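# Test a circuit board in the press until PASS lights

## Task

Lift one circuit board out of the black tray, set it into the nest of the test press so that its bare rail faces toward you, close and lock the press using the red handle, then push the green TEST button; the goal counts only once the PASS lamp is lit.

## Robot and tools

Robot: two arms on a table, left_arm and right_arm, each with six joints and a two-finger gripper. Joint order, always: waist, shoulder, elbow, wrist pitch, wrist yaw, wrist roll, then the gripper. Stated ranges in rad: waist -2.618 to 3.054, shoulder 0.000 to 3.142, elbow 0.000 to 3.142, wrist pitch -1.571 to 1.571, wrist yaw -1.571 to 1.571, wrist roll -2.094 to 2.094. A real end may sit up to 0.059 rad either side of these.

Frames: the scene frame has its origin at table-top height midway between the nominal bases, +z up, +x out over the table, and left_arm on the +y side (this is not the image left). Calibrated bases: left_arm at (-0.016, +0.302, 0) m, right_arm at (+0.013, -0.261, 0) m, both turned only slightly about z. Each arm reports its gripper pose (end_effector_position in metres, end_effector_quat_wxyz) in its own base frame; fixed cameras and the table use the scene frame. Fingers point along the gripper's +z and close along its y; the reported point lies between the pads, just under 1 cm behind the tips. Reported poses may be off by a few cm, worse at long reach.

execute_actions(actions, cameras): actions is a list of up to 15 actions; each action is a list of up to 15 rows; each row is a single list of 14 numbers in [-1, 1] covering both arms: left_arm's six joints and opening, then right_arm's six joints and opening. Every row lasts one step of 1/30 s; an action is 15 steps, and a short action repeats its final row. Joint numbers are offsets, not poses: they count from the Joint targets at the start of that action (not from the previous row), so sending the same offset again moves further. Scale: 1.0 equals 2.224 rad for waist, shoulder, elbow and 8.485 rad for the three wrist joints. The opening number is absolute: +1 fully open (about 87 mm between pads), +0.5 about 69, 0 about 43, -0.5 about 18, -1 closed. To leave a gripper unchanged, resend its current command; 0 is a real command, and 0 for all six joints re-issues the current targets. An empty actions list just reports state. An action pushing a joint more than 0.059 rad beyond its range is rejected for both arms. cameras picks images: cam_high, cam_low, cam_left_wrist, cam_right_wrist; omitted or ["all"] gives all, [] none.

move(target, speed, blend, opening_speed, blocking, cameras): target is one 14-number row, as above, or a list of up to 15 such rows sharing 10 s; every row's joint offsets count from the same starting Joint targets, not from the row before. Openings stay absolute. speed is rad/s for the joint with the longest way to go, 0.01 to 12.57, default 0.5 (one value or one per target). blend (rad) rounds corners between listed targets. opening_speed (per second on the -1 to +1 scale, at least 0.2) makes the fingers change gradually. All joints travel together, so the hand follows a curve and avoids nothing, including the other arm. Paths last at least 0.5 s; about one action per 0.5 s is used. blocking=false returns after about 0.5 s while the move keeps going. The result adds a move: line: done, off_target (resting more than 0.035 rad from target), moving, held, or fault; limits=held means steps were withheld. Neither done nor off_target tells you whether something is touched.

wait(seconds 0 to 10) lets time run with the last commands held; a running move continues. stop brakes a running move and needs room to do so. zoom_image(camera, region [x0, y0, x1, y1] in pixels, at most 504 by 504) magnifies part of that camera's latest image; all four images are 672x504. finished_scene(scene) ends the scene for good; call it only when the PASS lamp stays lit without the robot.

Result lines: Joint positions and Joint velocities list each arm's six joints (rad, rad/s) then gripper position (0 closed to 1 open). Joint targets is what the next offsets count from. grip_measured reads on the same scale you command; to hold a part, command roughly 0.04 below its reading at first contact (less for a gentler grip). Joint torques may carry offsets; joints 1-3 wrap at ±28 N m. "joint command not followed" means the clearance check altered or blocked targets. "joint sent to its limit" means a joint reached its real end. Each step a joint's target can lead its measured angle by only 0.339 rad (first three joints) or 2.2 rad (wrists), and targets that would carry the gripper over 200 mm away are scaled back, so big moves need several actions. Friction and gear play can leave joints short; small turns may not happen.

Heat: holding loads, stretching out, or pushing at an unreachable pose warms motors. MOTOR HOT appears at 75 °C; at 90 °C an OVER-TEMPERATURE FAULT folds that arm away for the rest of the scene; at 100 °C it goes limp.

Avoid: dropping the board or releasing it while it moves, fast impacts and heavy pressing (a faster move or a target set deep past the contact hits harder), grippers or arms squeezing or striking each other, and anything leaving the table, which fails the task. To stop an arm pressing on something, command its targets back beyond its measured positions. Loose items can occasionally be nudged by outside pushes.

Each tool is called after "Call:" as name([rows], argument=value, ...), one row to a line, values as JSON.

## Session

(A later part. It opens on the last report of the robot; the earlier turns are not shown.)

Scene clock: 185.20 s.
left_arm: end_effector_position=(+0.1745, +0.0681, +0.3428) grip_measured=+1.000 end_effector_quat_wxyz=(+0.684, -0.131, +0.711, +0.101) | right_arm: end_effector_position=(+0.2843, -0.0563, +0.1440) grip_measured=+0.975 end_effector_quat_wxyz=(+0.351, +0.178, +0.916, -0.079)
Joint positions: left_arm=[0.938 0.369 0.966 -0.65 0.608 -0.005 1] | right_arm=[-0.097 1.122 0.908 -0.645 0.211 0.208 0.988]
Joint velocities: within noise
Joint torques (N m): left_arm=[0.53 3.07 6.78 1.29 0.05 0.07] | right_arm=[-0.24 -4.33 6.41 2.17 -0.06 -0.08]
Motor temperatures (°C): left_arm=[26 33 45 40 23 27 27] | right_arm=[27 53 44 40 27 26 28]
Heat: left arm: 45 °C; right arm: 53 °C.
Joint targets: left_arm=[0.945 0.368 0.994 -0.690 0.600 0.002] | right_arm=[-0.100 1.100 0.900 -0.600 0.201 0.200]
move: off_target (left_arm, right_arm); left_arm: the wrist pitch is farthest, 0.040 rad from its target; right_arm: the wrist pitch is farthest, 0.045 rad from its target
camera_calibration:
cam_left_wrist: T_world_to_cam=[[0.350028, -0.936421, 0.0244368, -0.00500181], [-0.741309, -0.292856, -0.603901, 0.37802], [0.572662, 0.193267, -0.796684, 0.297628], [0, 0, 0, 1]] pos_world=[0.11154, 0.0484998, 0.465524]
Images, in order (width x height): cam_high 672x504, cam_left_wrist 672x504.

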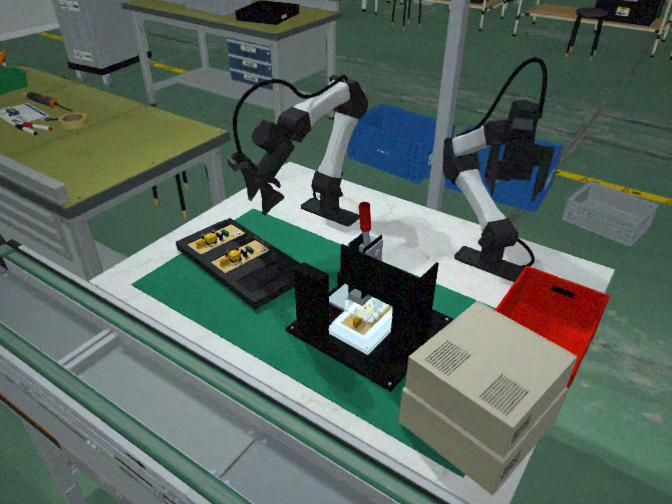

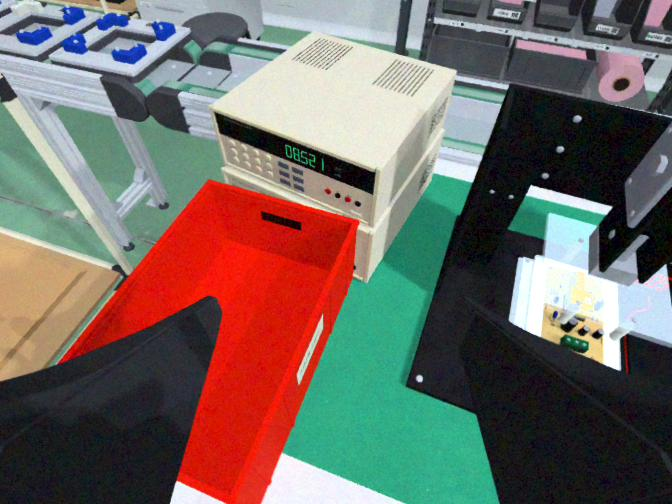

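Call:
move(target=[-0.7113,0.2077,-0.2635,0.1186,-0.1105,0,1, 0,0,0,0,0,0,1], speed=0.8, cameras=["cam_left_wrist"])

Call:
zoom_image(camera="cam_left_wrist", region=[190, 120, 430, 360])

Scene clock: 188.80 s.
left_arm: end_effector_position=(+0.2933, -0.1441, +0.1884) grip_measured=+1.000 end_effector_quat_wxyz=(+0.651, +0.128, +0.744, -0.083) | right_arm: end_effector_position=(+0.2842, -0.0571, +0.1440) grip_measured=+0.975 end_effector_quat_wxyz=(+0.351, +0.179, +0.915, -0.080)
Joint positions: left_arm=[-0.631 0.831 0.417 0.267 -0.33 -0.004 1] | right_arm=[-0.101 1.122 0.908 -0.645 0.211 0.207 0.988]
Joint velocities: within noise
Joint torques (N m): left_arm=[-0.83 -0.85 5.53 2.16 -0.01 0.04] | right_arm=[-0.27 -4.33 6.41 2.17 -0.07 -0.08]
Motor temperatures (°C): left_arm=[26 33 45 41 23 27 27] | right_arm=[27 52 44 41 27 26 28]
Heat: left arm: 45 °C; right arm: 52 °C.
Joint targets: left_arm=[-0.637 0.830 0.408 0.316 -0.338 0.002] | right_arm=[-0.100 1.100 0.900 -0.600 0.201 0.200]
move: off_target (left_arm, right_arm); left_arm: the wrist pitch is farthest, 0.049 rad from its target; right_arm: the wrist pitch is farthest, 0.045 rad from its target
camera_calibration:
cam_left_wrist: T_world_to_cam=[[-0.273888, -0.960086, -0.0567504, -0.0466035], [-0.808847, 0.261864, -0.526492, 0.39589], [0.520338, -0.0982972, -0.848284, 0.130624], [0, 0, 0, 1]] pos_world=[0.239482, -0.135573, 0.316594]
Images, in order (width x height): cam_left_wrist 672x504.

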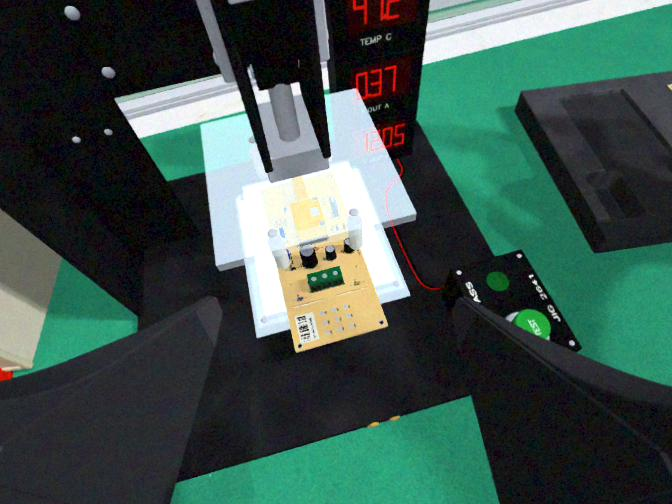

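Scaled by 2.100 from the camera's 672x504 image, which has a finer 960x720 frame.

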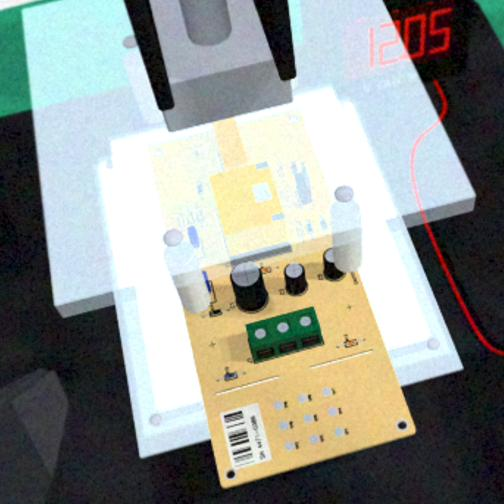

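Call:
execute_actions(actions=[], cameras=["cam_low","cam_high","cam_left_wrist"])

Call:
zoom_image(camera="cam_low", region=[340, 190, 440, 270])

Call:
zoom_image(camera="cam_left_wrist", region=[230, 160, 350, 280])

Call:
zoom_image(camera="cam_left_wrist", region=[230, 250, 430, 360])

Scene clock: 190.53 s.
left_arm: end_effector_position=(+0.2934, -0.1440, +0.1886) grip_measured=+1.000 end_effector_quat_wxyz=(+0.651, +0.128, +0.743, -0.083) | right_arm: end_effector_position=(+0.2842, -0.0571, +0.1440) grip_measured=+0.975 end_effector_quat_wxyz=(+0.351, +0.179, +0.915, -0.080)
Joint positions: left_arm=[-0.631 0.831 0.417 0.268 -0.331 -0.004 1] | right_arm=[-0.101 1.122 0.908 -0.645 0.21 0.207 0.988]
Joint velocities: within noise
Joint torques (N m): left_arm=[-0.76 -0.73 5.63 2.19 0.04 0.08] | right_arm=[-0.28 -4.33 6.41 2.17 -0.06 -0.08]
Motor temperatures (°C): left_arm=[26 33 45 42 23 27 27] | right_arm=[27 51 44 41 27 26 28]
Heat: left arm: 45 °C; right arm: 51 °C.
Joint targets: left_arm=[-0.637 0.830 0.408 0.316 -0.338 0.002] | right_arm=[-0.100 1.100 0.900 -0.600 0.200 0.200]
Tool commands: left_gripper/opening=+1.0 right_gripper/opening=+1.0
camera_calibration:
cam_left_wrist: T_world_to_cam=[[-0.273094, -0.960321, -0.0565993, -0.0467654], [-0.808674, 0.26104, -0.527166, 0.396032], [0.521023, -0.0981957, -0.847875, 0.130523], [0, 0, 0, 1]] pos_world=[0.239484, -0.135473, 0.316795]
Images, in order (width x height): cam_high 672x504, cam_low 672x504, cam_left_wrist 672x504.

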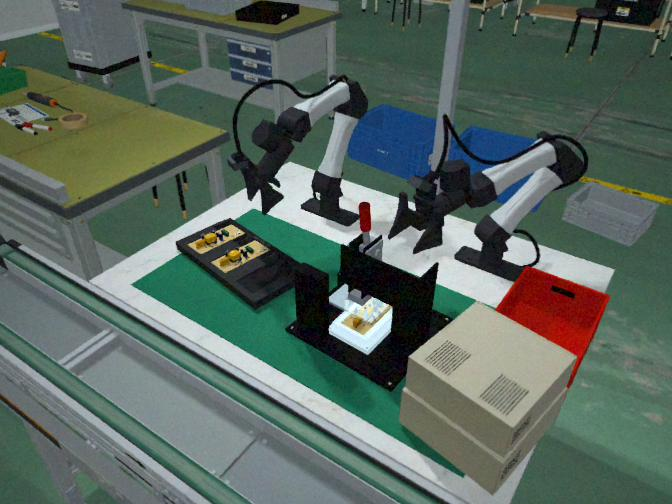

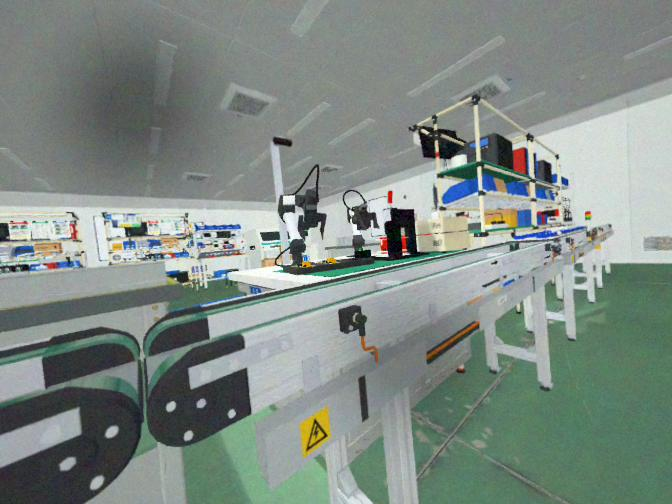

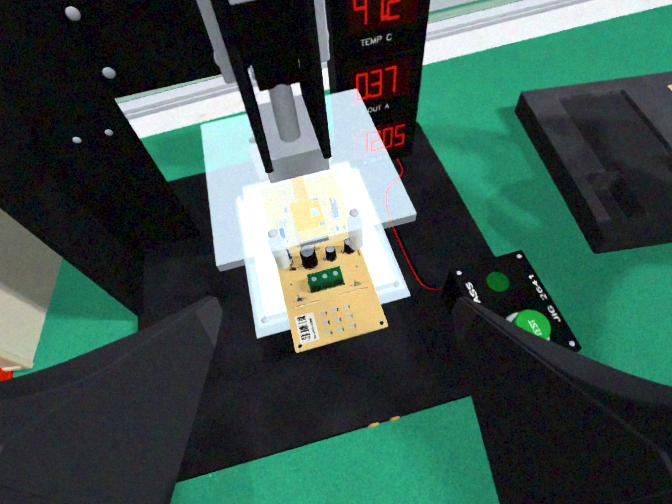

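Scaled by 5.040 from the camera's 672x504 image, which has a finer 960x720 frame.

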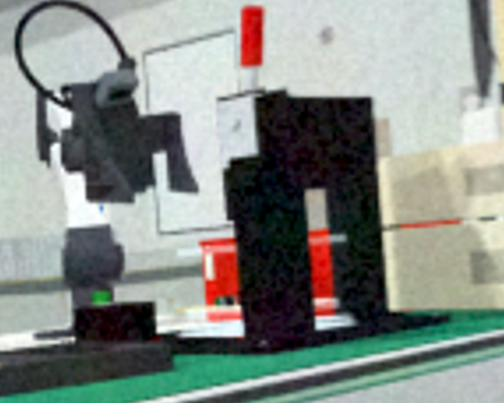

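Scaled by 4.200 from the camera's 672x504 image, which has a finer 960x720 frame.

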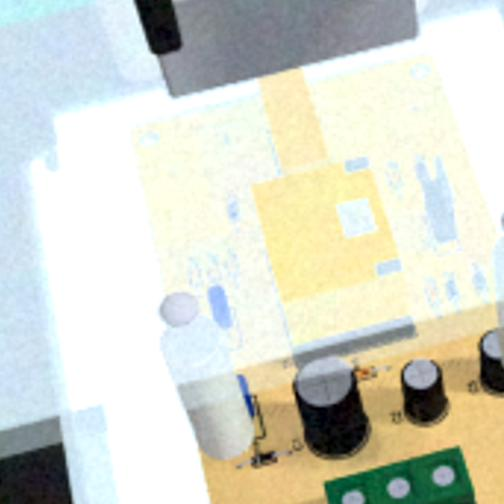

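Scaled by 2.520 from the camera's 672x504 image, which has a finer 960x720 frame.

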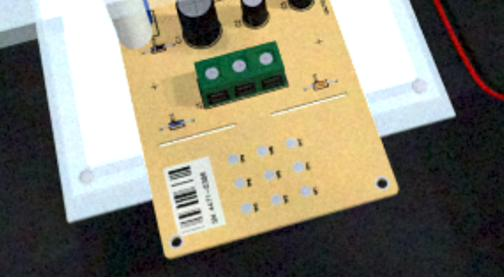

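Call:
move(target=[-0.1452,0.0495,0.3066,-0.0667,-0.0733,-0.0086,1, 0,0,0,0,0,0,1], speed=0.5, cameras=["cam_left_wrist","cam_high"])

Scene clock: 197.53 s.
left_arm: end_effector_position=(+0.2736, -0.1412, +0.3591) grip_measured=+1.000 end_effector_quat_wxyz=(+0.689, +0.005, +0.725, +0.004) | right_arm: end_effector_position=(+0.2842, -0.0571, +0.1440) grip_measured=+0.975 end_effector_quat_wxyz=(+0.351, +0.179, +0.915, -0.080)
Joint positions: left_arm=[-0.953 0.938 1.061 -0.209 -0.95 -0.059 1] | right_arm=[-0.101 1.122 0.908 -0.645 0.21 0.207 0.988]
Joint velocities: within noise
Joint torques (N m): left_arm=[-0.83 -0.7 8.03 1.14 -0.03 -0.13] | right_arm=[-0.28 -4.33 6.41 2.17 -0.06 -0.08]
Motor temperatures (°C): left_arm=[26 32 45 44 23 27 27] | right_arm=[27 49 44 41 27 26 28]
Heat: left arm: 45 °C; right arm: 49 °C.
Joint targets: left_arm=[-0.960 0.940 1.090 -0.250 -0.960 -0.071] | right_arm=[-0.100 1.100 0.900 -0.600 0.200 0.200]
move: off_target (left_arm, right_arm); left_arm: the wrist pitch is farthest, 0.040 rad from its target; right_arm: the wrist pitch is farthest, 0.045 rad from its target
camera_calibration:
cam_left_wrist: T_world_to_cam=[[0.0245052, -0.999438, -0.0228843, -0.138986], [-0.800062, -0.00588091, -0.599889, 0.455244], [0.599417, 0.0330092, -0.799756, 0.265432], [0, 0, 0, 1]] pos_world=[0.208525, -0.144992, 0.482196]
Images, in order (width x height): cam_high 672x504, cam_left_wrist 672x504.

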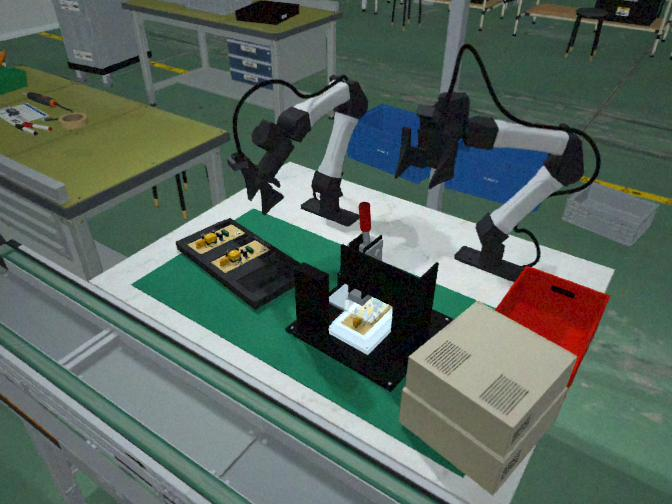

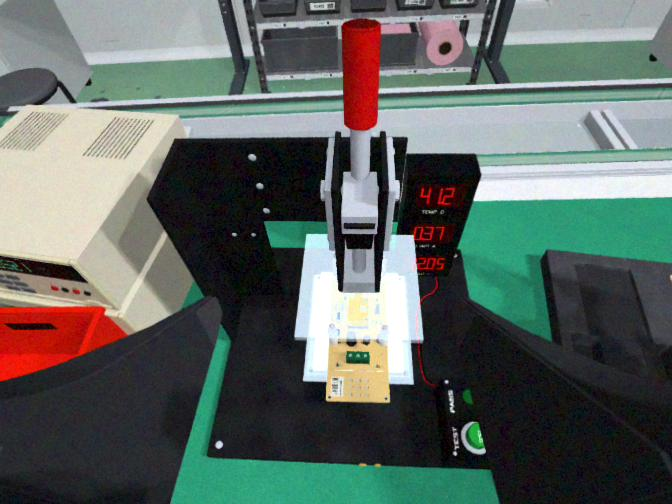

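Call:
move(target=[0.0899,0.0769,0.0144,0.0288,0.024,0.0039,1, 0,0,0,0,0,0,1], speed=0.3, cameras=["cam_left_wrist","cam_high"])

Scene clock: 201.13 s.
left_arm: end_effector_position=(+0.3331, -0.1558, +0.3467) grip_measured=+1.000 end_effector_quat_wxyz=(+0.687, +0.005, +0.726, +0.002) | right_arm: end_effector_position=(+0.2842, -0.0571, +0.1440) grip_measured=+0.975 end_effector_quat_wxyz=(+0.351, +0.179, +0.915, -0.080)
Joint positions: left_arm=[-0.771 1.112 1.086 -0.051 -0.765 -0.043 1] | right_arm=[-0.101 1.122 0.908 -0.645 0.21 0.207 0.988]
Joint velocities: within noise
Joint torques (N m): left_arm=[0.23 -2.41 8.94 2.04 0.19 0.08] | right_arm=[-0.28 -4.34 6.41 2.17 -0.06 -0.08]
Motor temperatures (°C): left_arm=[26 32 45 44 23 27 27] | right_arm=[27 48 44 42 27 25 27]
Heat: left arm: 45 °C; right arm: 48 °C.
Joint targets: left_arm=[-0.760 1.111 1.122 -0.005 -0.756 -0.038] | right_arm=[-0.100 1.100 0.900 -0.600 0.200 0.200]
move: off_target (left_arm, right_arm); left_arm: the wrist pitch is farthest, 0.045 rad from its target; right_arm: the wrist pitch is farthest, 0.045 rad from its target
camera_calibration:
cam_left_wrist: T_world_to_cam=[[0.021996, -0.999531, -0.0213026, -0.155016], [-0.803077, -0.00497357, -0.595855, 0.49509], [0.595469, 0.030214, -0.80281, 0.222334], [0, 0, 0, 1]] pos_world=[0.268612, -0.159199, 0.470191]
Images, in order (width x height): cam_high 672x504, cam_left_wrist 672x504.

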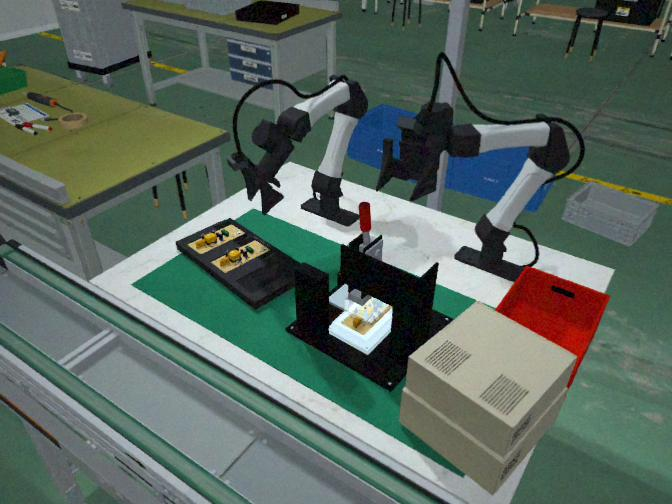

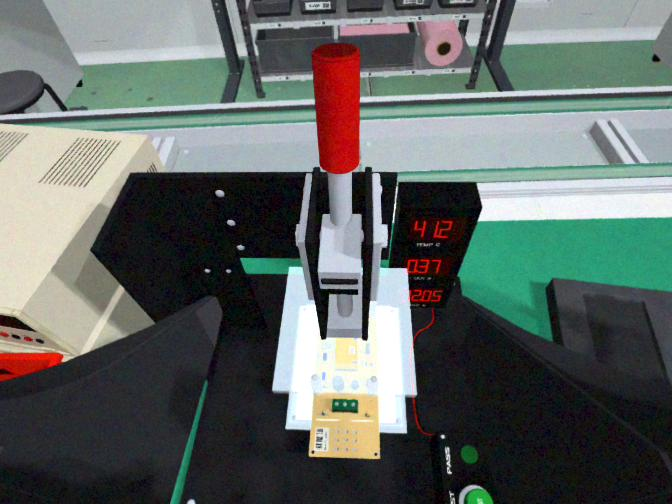

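Call:
move(target=[0.08,0.1133,0.0686,0.0132,0.0205,0.0012,1, 0,0,0,0,0,0,1], speed=0.3, cameras=["cam_left_wrist"])

Scene clock: 204.97 s.
left_arm: end_effector_position=(+0.4134, -0.1611, +0.3445) grip_measured=+1.000 end_effector_quat_wxyz=(+0.687, +0.001, +0.726, +0.002) | right_arm: end_effector_position=(+0.2842, -0.0571, +0.1440) grip_measured=+0.975 end_effector_quat_wxyz=(+0.351, +0.179, +0.915, -0.080)
Joint positions: left_arm=[-0.591 1.362 1.236 0.06 -0.591 -0.033 1] | right_arm=[-0.101 1.122 0.908 -0.645 0.21 0.207 0.988]
Joint velocities: within noise
Joint torques (N m): left_arm=[0.34 -4.74 9.21 2.1 0.17 0.07] | right_arm=[-0.27 -4.34 6.41 2.17 -0.06 -0.08]
Motor temperatures (°C): left_arm=[26 32 46 45 23 27 27] | right_arm=[27 47 44 42 27 25 27]
Heat: left arm: 46 °C; right arm: 47 °C.
Joint targets: left_arm=[-0.582 1.363 1.275 0.107 -0.582 -0.028] | right_arm=[-0.100 1.100 0.900 -0.600 0.200 0.200]
move: off_target (left_arm, right_arm); left_arm: the wrist pitch is farthest, 0.047 rad from its target; right_arm: the wrist pitch is farthest, 0.045 rad from its target
camera_calibration:
cam_left_wrist: T_world_to_cam=[[0.0278595, -0.999508, -0.0144188, -0.166899], [-0.802574, -0.0137668, -0.596394, 0.556743], [0.595902, 0.0281874, -0.802562, 0.172277], [0, 0, 0, 1]] pos_world=[0.348816, -0.164008, 0.467895]
Images, in order (width x height): cam_left_wrist 672x504.

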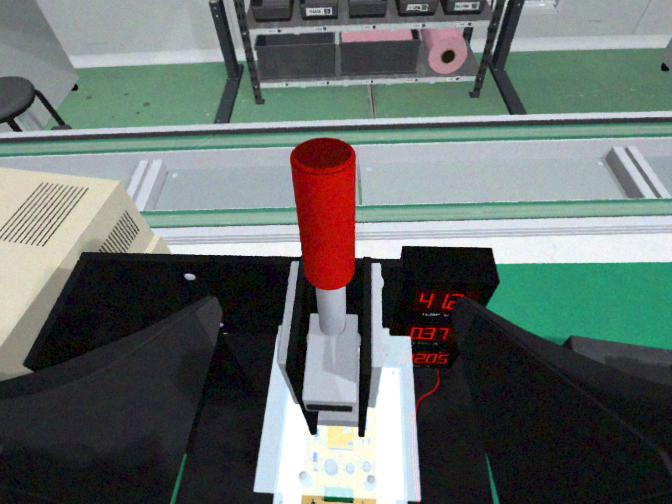

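Call:
move(target=[0.0369,0.0499,0.0387,0.0033,0.0095,0.0002,1, 0,0,0,0,0,0,1], speed=0.2, cameras=["cam_left_wrist","cam_high"])

Call:
zoom_image(camera="cam_high", region=[320, 110, 480, 270])

Scene clock: 208.20 s.
left_arm: end_effector_position=(+0.4518, -0.1532, +0.3436) grip_measured=+1.000 end_effector_quat_wxyz=(+0.688, -0.003, +0.726, +0.002) | right_arm: end_effector_position=(+0.2842, -0.0571, +0.1440) grip_measured=+0.975 end_effector_quat_wxyz=(+0.351, +0.179, +0.915, -0.080)
Joint positions: left_arm=[-0.505 1.471 1.322 0.087 -0.511 -0.032 1] | right_arm=[-0.101 1.122 0.908 -0.645 0.21 0.207 0.988]
Joint velocities: within noise
Joint torques (N m): left_arm=[0.46 -5.82 9.25 2.08 0.17 0.08] | right_arm=[-0.28 -4.33 6.41 2.17 -0.07 -0.08]
Motor temperatures (°C): left_arm=[26 33 46 46 23 27 27] | right_arm=[27 47 44 42 27 25 27]
Heat: left arm: 46 °C; right arm: 47 °C.
Joint targets: left_arm=[-0.500 1.474 1.361 0.134 -0.501 -0.026] | right_arm=[-0.100 1.100 0.900 -0.600 0.200 0.200]
move: off_target (left_arm, right_arm); left_arm: the wrist pitch is farthest, 0.048 rad from its target; right_arm: the wrist pitch is farthest, 0.045 rad from its target
camera_calibration:
cam_left_wrist: T_world_to_cam=[[0.0333351, -0.999402, -0.00917469, -0.164341], [-0.801836, -0.0212632, -0.597166, 0.58597], [0.596613, 0.0272632, -0.802066, 0.14785], [0, 0, 0, 1]] pos_world=[0.387121, -0.155814, 0.466998]
Images, in order (width x height): cam_high 672x504, cam_left_wrist 672x504.

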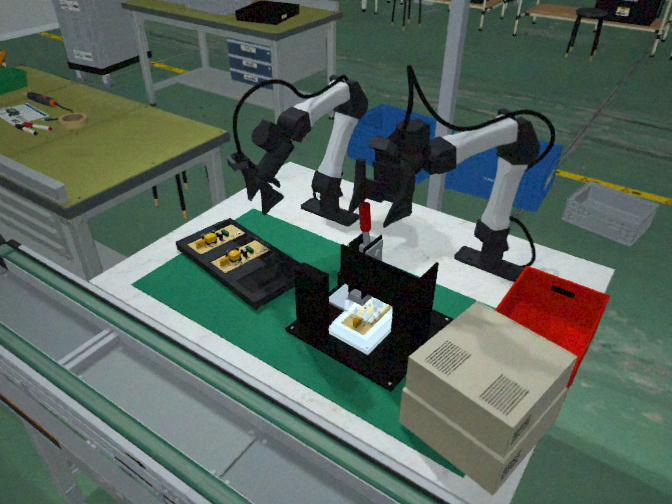

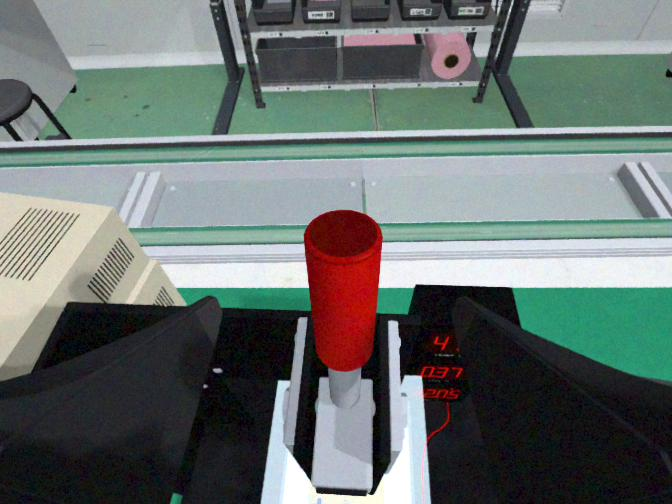

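Scaled by 3.150 from the camera's 672x504 image, which has a finer 960x720 frame.

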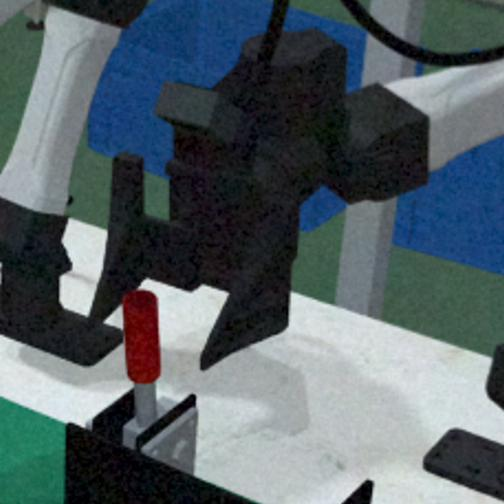

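Call:
move(target=[-0.005,0,0,0,0,0,-0.5, 0,0,0,0,0,0,1], opening_speed=0.5, cameras=["cam_left_wrist"])

Scene clock: 211.97 s.
left_arm: end_effector_position=(+0.4512, -0.1555, +0.3437) grip_measured=-0.374 end_effector_quat_wxyz=(+0.688, -0.001, +0.726, +0.000) | right_arm: end_effector_position=(+0.2842, -0.0571, +0.1440) grip_measured=+0.975 end_effector_quat_wxyz=(+0.351, +0.179, +0.915, -0.080)
Joint positions: left_arm=[-0.51 1.471 1.322 0.088 -0.51 -0.032 0.313] | right_arm=[-0.101 1.122 0.908 -0.645 0.21 0.207 0.988]
Joint velocities: within noise
Joint torques (N m): left_arm=[-0.59 -5.74 9.28 2.09 0.21 0.08] | right_arm=[-0.28 -4.34 6.41 2.17 -0.07 -0.08]
Motor temperatures (°C): left_arm=[26 33 46 47 23 27 27] | right_arm=[27 46 44 42 27 25 27]
Heat: left arm: 47 °C; right arm: 46 °C.
Joint targets: left_arm=[-0.511 1.474 1.361 0.134 -0.501 -0.026] | right_arm=[-0.100 1.100 0.900 -0.600 0.200 0.200]
move: off_target (left_arm, right_arm); left_arm: the wrist pitch is farthest, 0.046 rad from its target; right_arm: the wrist pitch is farthest, 0.045 rad from its target
camera_calibration:
cam_left_wrist: T_world_to_cam=[[0.0276618, -0.999578, -0.008922, -0.164176], [-0.801771, -0.0168556, -0.597394, 0.586203], [0.596991, 0.0236784, -0.801898, 0.147611], [0, 0, 0, 1]] pos_world=[0.386419, -0.157721, 0.467099]
Images, in order (width x height): cam_left_wrist 672x504.

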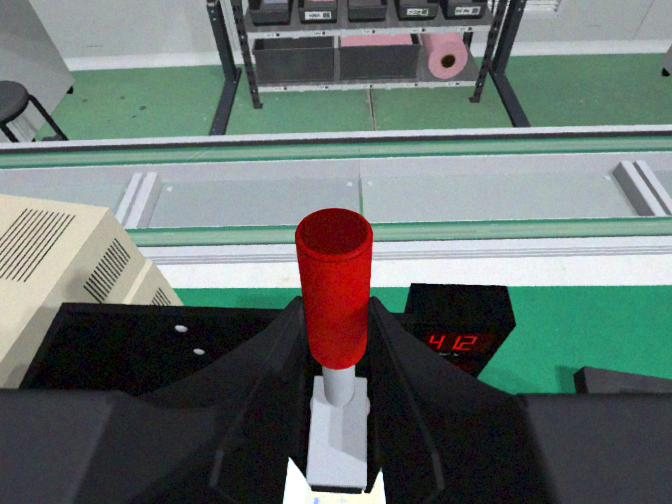

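Call:
move(target=[-0.0283,-0.0445,0.0265,-0.0476,-0.0078,-0.0134,-0.5, 0,0,0,0,0,0,1], speed=0.2, cameras=["cam_left_wrist","cam_high"])

Call:
zoom_image(camera="cam_high", region=[320, 110, 480, 270])

Scene clock: 215.87 s.
left_arm: end_effector_position=(+0.4178, -0.1543, +0.3411) grip_measured=-0.381 end_effector_quat_wxyz=(+0.642, -0.013, +0.767, -0.002) | right_arm: end_effector_position=(+0.2842, -0.0571, +0.1440) grip_measured=+0.975 end_effector_quat_wxyz=(+0.351, +0.179, +0.915, -0.080)
Joint positions: left_arm=[-0.553 1.411 1.388 -0.187 -0.557 -0.133 0.309] | right_arm=[-0.101 1.122 0.908 -0.645 0.21 0.207 0.988]
Joint velocities: within noise
Joint torques (N m): left_arm=[-1.58 -8.53 8.62 0.96 -0.03 -0.06] | right_arm=[-0.28 -4.34 6.41 2.17 -0.06 -0.08]
Motor temperatures (°C): left_arm=[26 33 46 47 23 27 27] | right_arm=[27 46 44 42 27 25 27]
Heat: left arm: 47 °C; right arm: 46 °C.
Joint targets: left_arm=[-0.574 1.375 1.420 -0.270 -0.567 -0.140] | right_arm=[-0.100 1.100 0.900 -0.600 0.200 0.200]
move: off_target (left_arm, right_arm); left_arm: the wrist pitch is farthest, 0.083 rad from its target; right_arm: the wrist pitch is farthest, 0.045 rad from its target
camera_calibration:
cam_left_wrist: T_world_to_cam=[[0.0427388, -0.999067, 0.0061732, -0.173481], [-0.869102, -0.0402253, -0.492994, 0.54676], [0.492783, 0.0157049, -0.870011, 0.230877], [0, 0, 0, 1]] pos_world=[0.368833, -0.154952, 0.471486]
Images, in order (width x height): cam_high 672x504, cam_left_wrist 672x504.

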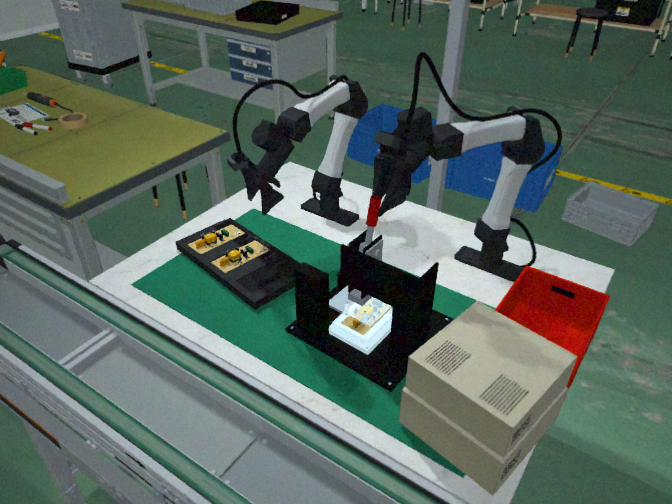

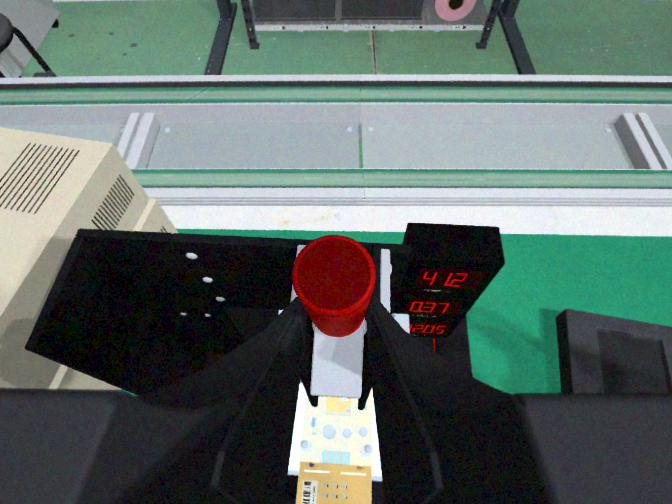

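Scaled by 3.150 from the camera's 672x504 image, which has a finer 960x720 frame.

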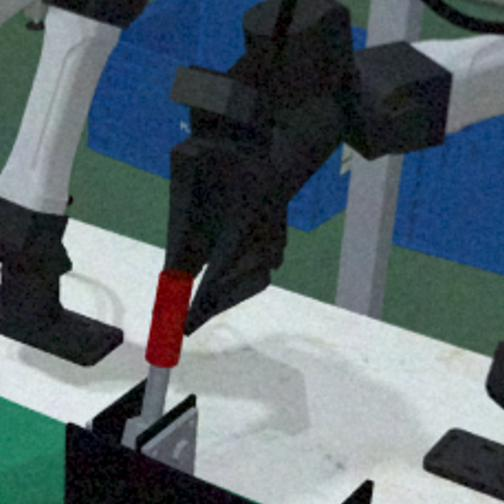

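Call:
move(target=[-0.0283,-0.009,0.0639,-0.0536,0.0013,-0.0189,-0.5, 0,0,0,0,0,0,1], speed=0.2, cameras=["cam_left_wrist","cam_high"])

Call:
zoom_image(camera="cam_high", region=[320, 110, 480, 270])

Scene clock: 220.70 s.
left_arm: end_effector_position=(+0.3551, -0.1569, +0.3189) grip_measured=-0.500 end_effector_quat_wxyz=(+0.535, +0.006, +0.845, +0.004) | right_arm: end_effector_position=(+0.2842, -0.0571, +0.1440) grip_measured=+0.975 end_effector_quat_wxyz=(+0.351, +0.179, +0.915, -0.080)
Joint positions: left_arm=[-0.634 1.376 1.527 -0.681 -0.565 -0.29 0.25] | right_arm=[-0.101 1.122 0.908 -0.645 0.21 0.207 0.988]
Joint velocities: within noise
Joint torques (N m): left_arm=[-0.7 -6.48 8.49 1.21 0.04 -0.11] | right_arm=[-0.28 -4.33 6.41 2.17 -0.06 -0.08]
Motor temperatures (°C): left_arm=[26 34 47 45 23 27 27] | right_arm=[27 45 44 42 27 25 27]
Heat: left arm: 47 °C; right arm: 45 °C.
Joint targets: left_arm=[-0.637 1.355 1.562 -0.724 -0.557 -0.300] | right_arm=[-0.100 1.100 0.900 -0.600 0.200 0.200]
move: off_target (left_arm, right_arm); left_arm: the wrist pitch is farthest, 0.043 rad from its target; right_arm: the wrist pitch is farthest, 0.045 rad from its target
camera_calibration:
cam_left_wrist: T_world_to_cam=[[0.014273, -0.999357, -0.032884, -0.150813], [-0.968108, -0.00558495, -0.250469, 0.444468], [0.250124, 0.0354102, -0.967566, 0.362946], [0, 0, 0, 1]] pos_world=[0.341664, -0.161086, 0.457541]
Images, in order (width x height): cam_high 672x504, cam_left_wrist 672x504.

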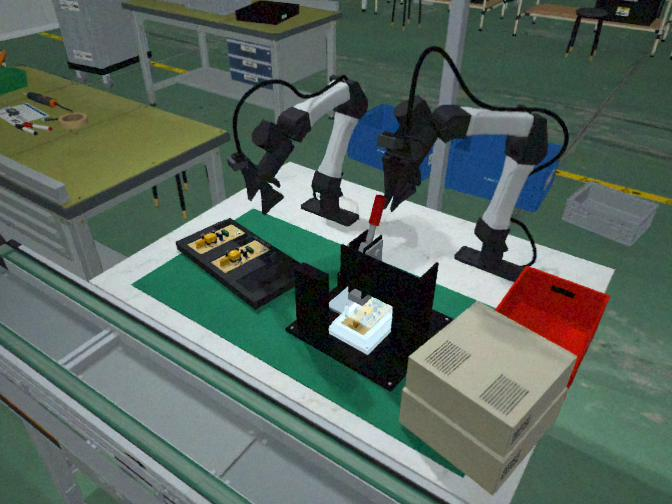

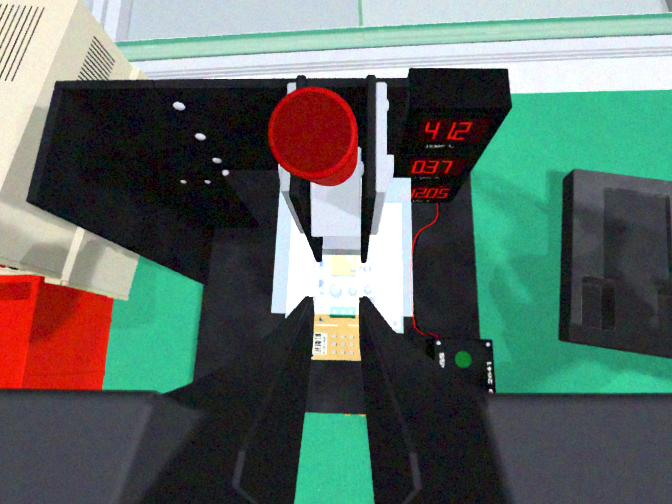

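Scaled by 3.150 from the camera's 672x504 image, which has a finer 960x720 frame.

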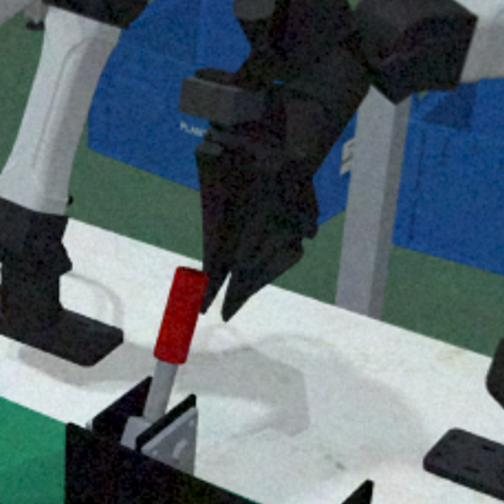

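Call:
move([
  [0,-0.1371,-0.0504,0.0382,0.0303,0.0354,1, 0,0,0,0,0,0,1],
  [0.3763,-0.1147,-0.0953,0.0559,0.2071,0.0589,1, 0,0,0,0,0,0,1],
  [0.431,0.0351,-0.1497,0.1176,0.245,0.0884,1, 0,0,0,0,0,0,1],
], speed=[0.5,0.9,0.5], blend=[0.08,0.08,0])

Call:
zoom_image(camera="cam_high", region=[320, 110, 520, 290])

Scene clock: 232.10 s.
left_arm: end_effector_position=(+0.3764, -0.0610, +0.3506) grip_measured=+1.000 end_effector_quat_wxyz=(+0.661, +0.523, +0.475, -0.253) | right_arm: end_effector_position=(+0.2842, -0.0571, +0.1440) grip_measured=+0.975 end_effector_quat_wxyz=(+0.351, +0.179, +0.915, -0.080)
Joint positions: left_arm=[0.314 1.435 1.234 0.234 1.513 0.435 1] | right_arm=[-0.101 1.122 0.908 -0.645 0.21 0.207 0.988]
Joint velocities: within noise
Joint torques (N m): left_arm=[0.46 -5.38 5.2 1.44 0.21 0.12] | right_arm=[-0.27 -4.33 6.41 2.17 -0.06 -0.08]
Motor temperatures (°C): left_arm=[26 34 47 45 23 27 27] | right_arm=[27 43 44 43 27 25 27]
Heat: left arm: 47 °C; right arm: 44 °C.
Joint targets: left_arm=[0.322 1.433 1.229 0.273 1.522 0.450] | right_arm=[-0.100 1.100 0.900 -0.600 0.200 0.200]
move: off_target (left_arm, right_arm); left_arm: the wrist pitch is farthest, 0.040 rad from its target; right_arm: the wrist pitch is farthest, 0.045 rad from its target
camera_calibration:
cam_left_wrist: T_world_to_cam=[[-0.817254, -0.348268, -0.459135, 0.447995], [-0.0221844, 0.815149, -0.578827, 0.28269], [0.57585, -0.462863, -0.67391, 0.128944], [0, 0, 0, 1]] pos_world=[0.298145, -0.0147285, 0.456216]
cam_right_wrist: T_world_to_cam=[[-0.396031, -0.91787, 0.0259664, 0.0562029], [-0.905583, 0.395095, 0.154334, 0.279118], [-0.151918, 0.0376064, -0.987677, 0.325584], [0, 0, 0, 1]] pos_world=[0.324485, -0.0709354, 0.277035]

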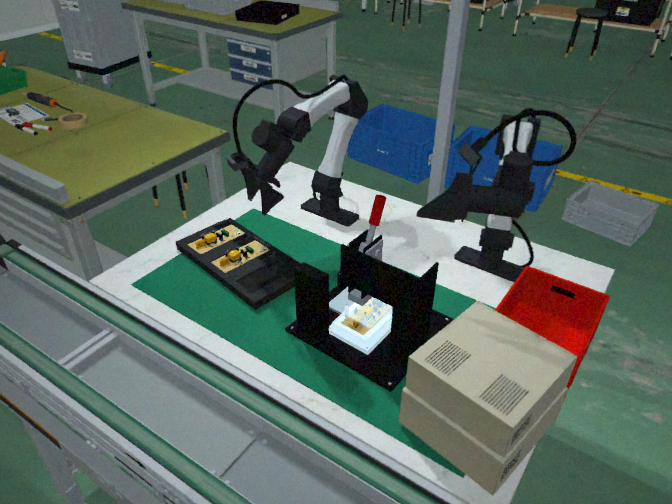

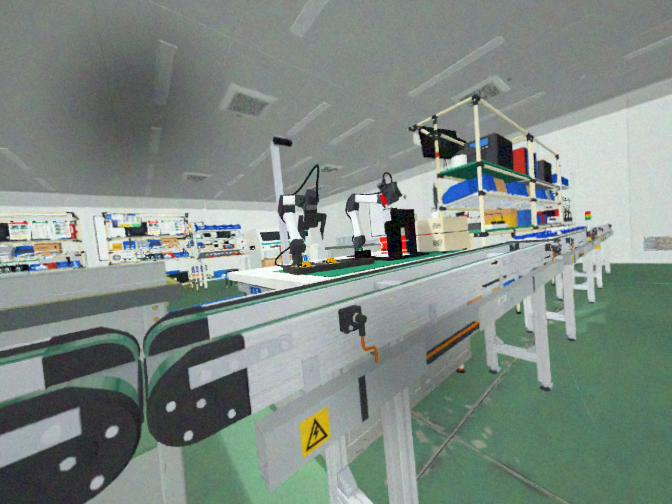

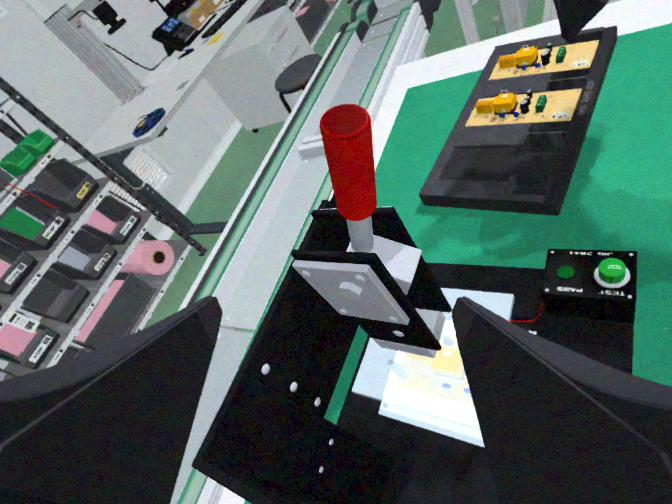

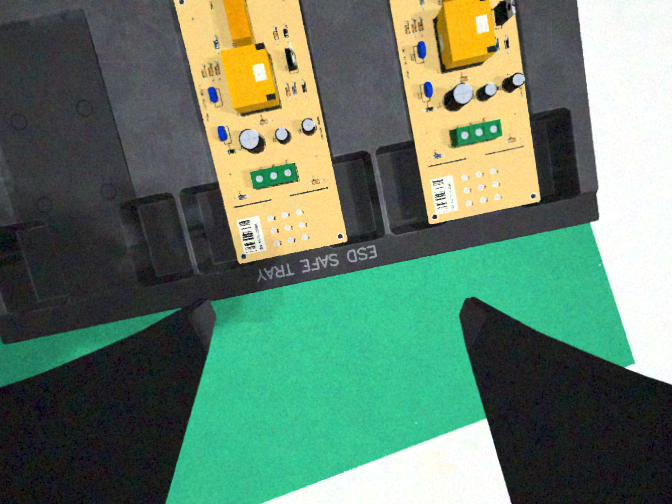

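Scaled by 2.520 from the camera's 672x504 image, which has a finer 960x720 frame.

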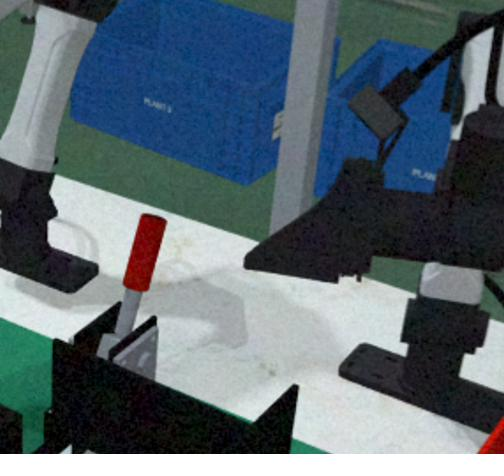

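Call:
move(target=[-0.1511,0.0481,0.0333,0.0051,-0.0397,-0.0041,1, 0,0,0,0,0,0,1], speed=0.2, cameras=["cam_left_wrist","cam_high"])

Call:
zoom_image(camera="cam_high", region=[320, 110, 520, 290])

Scene clock: 236.43 s.
left_arm: end_effector_position=(+0.4156, -0.1611, +0.3331) grip_measured=+1.000 end_effector_quat_wxyz=(+0.655, +0.513, +0.485, -0.270) | right_arm: end_effector_position=(+0.2842, -0.0571, +0.1440) grip_measured=+0.975 end_effector_quat_wxyz=(+0.351, +0.179, +0.915, -0.080)
Joint positions: left_arm=[-0.01 1.535 1.267 0.275 1.195 0.417 1] | right_arm=[-0.101 1.122 0.908 -0.645 0.21 0.207 0.988]
Joint velocities: within noise
Joint torques (N m): left_arm=[-0.4 -5.79 8.84 1.71 0.05 -0.04] | right_arm=[-0.27 -4.31 6.41 2.17 -0.06 -0.08]
Motor temperatures (°C): left_arm=[26 34 47 45 23 27 27] | right_arm=[27 43 44 43 27 25 27]
Heat: left arm: 47 °C; right arm: 44 °C.
Joint targets: left_arm=[-0.014 1.540 1.303 0.317 1.185 0.415] | right_arm=[-0.100 1.100 0.900 -0.600 0.200 0.200]
move: off_target (left_arm, right_arm); left_arm: the wrist pitch is farthest, 0.041 rad from its target; right_arm: the wrist pitch is farthest, 0.045 rad from its target
camera_calibration:
cam_left_wrist: T_world_to_cam=[[-0.837135, -0.351579, -0.419043, 0.431446], [-0.0425638, 0.805626, -0.590894, 0.366042], [0.545338, -0.476822, -0.689382, 0.0638306], [0, 0, 0, 1]] pos_world=[0.341949, -0.11277, 0.44109]
Images, in order (width x height): cam_high 672x504, cam_left_wrist 672x504.

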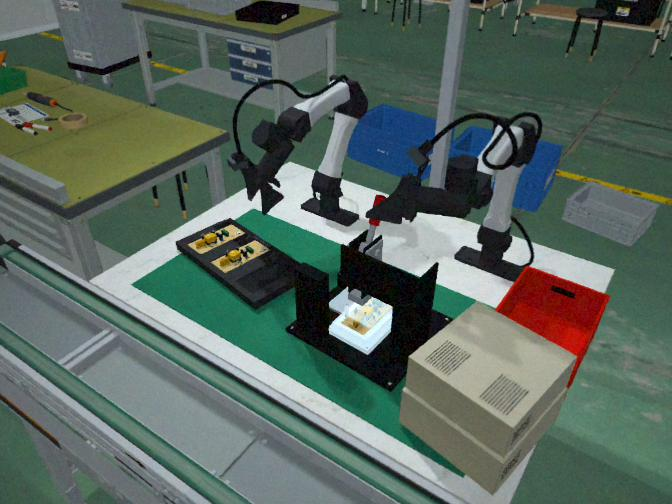

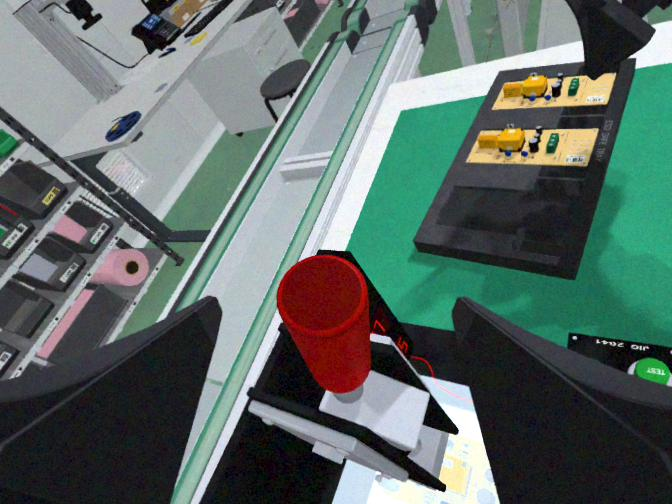

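Scaled by 2.520 from the camera's 672x504 image, which has a finer 960x720 frame.

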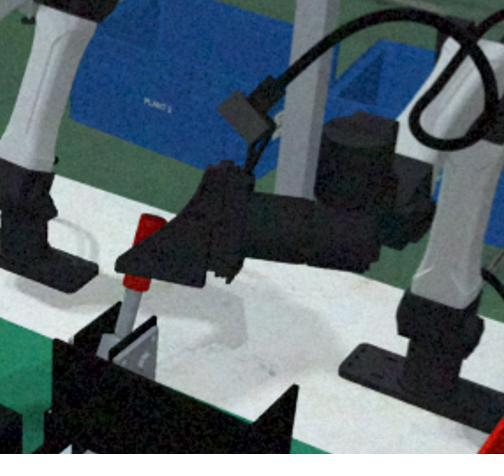

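Call:
move(target=[0,0,0,0,0,0,-0.5, 0,0,0,0,0,0,1], opening_speed=0.6, cameras=["cam_left_wrist"])

Scene clock: 239.57 s.
left_arm: end_effector_position=(+0.4152, -0.1623, +0.3331) grip_measured=-0.352 end_effector_quat_wxyz=(+0.653, +0.510, +0.488, -0.273) | right_arm: end_effector_position=(+0.2842, -0.0571, +0.1440) grip_measured=+0.975 end_effector_quat_wxyz=(+0.351, +0.179, +0.915, -0.080)
Joint positions: left_arm=[-0.013 1.535 1.267 0.277 1.191 0.405 0.324] | right_arm=[-0.101 1.122 0.908 -0.645 0.21 0.207 0.988]
Joint velocities: within noise
Joint torques (N m): left_arm=[-0.53 -5.89 8.81 1.66 0.05 0.1] | right_arm=[-0.27 -4.33 6.41 2.17 -0.06 -0.08]
Motor temperatures (°C): left_arm=[26 34 47 45 23 27 27] | right_arm=[27 43 44 43 27 25 27]
Heat: left arm: 47 °C; right arm: 44 °C.
Joint targets: left_arm=[-0.014 1.540 1.303 0.317 1.185 0.415] | right_arm=[-0.100 1.100 0.900 -0.600 0.200 0.200]
move: off_target (left_arm, right_arm); left_arm: the wrist pitch is farthest, 0.040 rad from its target; right_arm: the wrist pitch is farthest, 0.045 rad from its target
camera_calibration:
cam_left_wrist: T_world_to_cam=[[-0.841108, -0.353712, -0.409177, 0.428859], [-0.0486917, 0.802967, -0.594032, 0.370183], [0.538671, -0.479721, -0.692605, 0.0668571], [0, 0, 0, 1]] pos_world=[0.342728, -0.113479, 0.441685]
Images, in order (width x height): cam_left_wrist 672x504.

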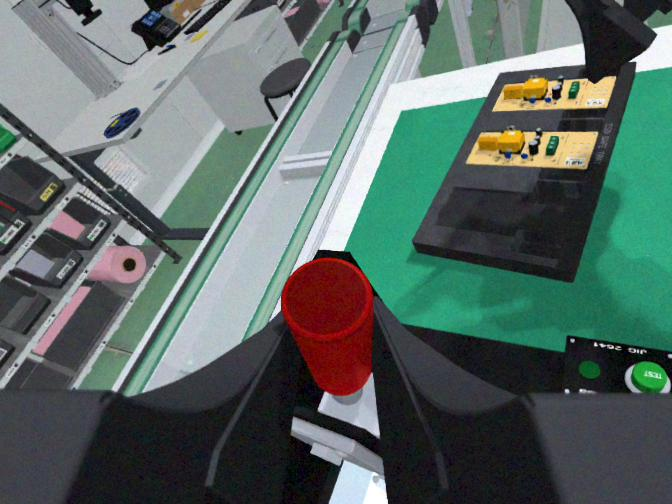

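Call:
move(target=[-0.0009,-0.0607,-0.0913,0.0057,0.0006,0.0383,-0.5, 0,0,0,0,0,0,1], speed=0.15, cameras=["cam_left_wrist","cam_high"])

Call:
zoom_image(camera="cam_high", region=[320, 150, 480, 330])

Scene clock: 243.73 s.
left_arm: end_effector_position=(+0.3946, -0.1597, +0.3207) grip_measured=-0.361 end_effector_quat_wxyz=(+0.680, +0.571, +0.420, -0.189) | right_arm: end_effector_position=(+0.2842, -0.0571, +0.1440) grip_measured=+0.975 end_effector_quat_wxyz=(+0.351, +0.179, +0.915, -0.080)
Joint positions: left_arm=[-0.016 1.429 1.11 0.309 1.191 0.675 0.319] | right_arm=[-0.101 1.122 0.908 -0.645 0.21 0.207 0.988]
Joint velocities: within noise
Joint torques (N m): left_arm=[-0.54 -7.49 5.03 1.83 0.12 0.65] | right_arm=[-0.27 -4.33 6.41 2.17 -0.06 -0.08]
Motor temperatures (°C): left_arm=[26 34 47 45 23 27 27] | right_arm=[27 42 44 43 27 25 27]
Heat: left arm: 47 °C; right arm: 44 °C.
Joint targets: left_arm=[-0.016 1.405 1.100 0.365 1.190 0.740] | right_arm=[-0.100 1.100 0.900 -0.600 0.200 0.200]
move: off_target (left_arm, right_arm); left_arm: the wrist roll is farthest, 0.065 rad from its target; right_arm: the wrist pitch is farthest, 0.045 rad from its target
camera_calibration:
cam_left_wrist: T_world_to_cam=[[-0.720702, -0.300923, -0.624527, 0.437274], [0.0836531, 0.856542, -0.509252, 0.288801], [0.688179, -0.419263, -0.592138, -0.0109537], [0, 0, 0, 1]] pos_world=[0.298523, -0.120377, 0.413676]
Images, in order (width x height): cam_high 672x504, cam_left_wrist 672x504.

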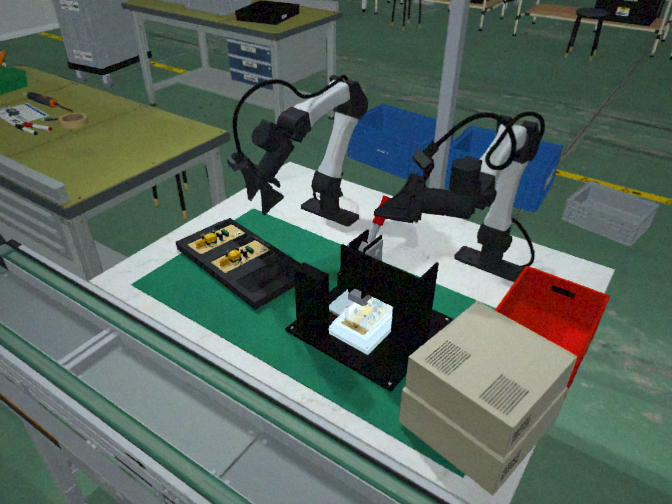

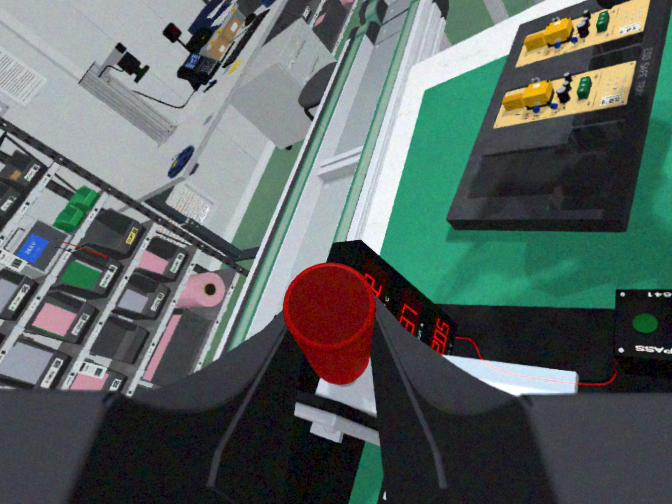

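Scaled by 2.800 from the camera's 672x504 image, which has a finer 960x720 frame.

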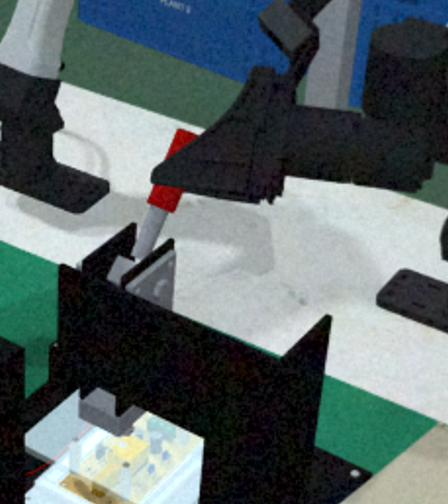

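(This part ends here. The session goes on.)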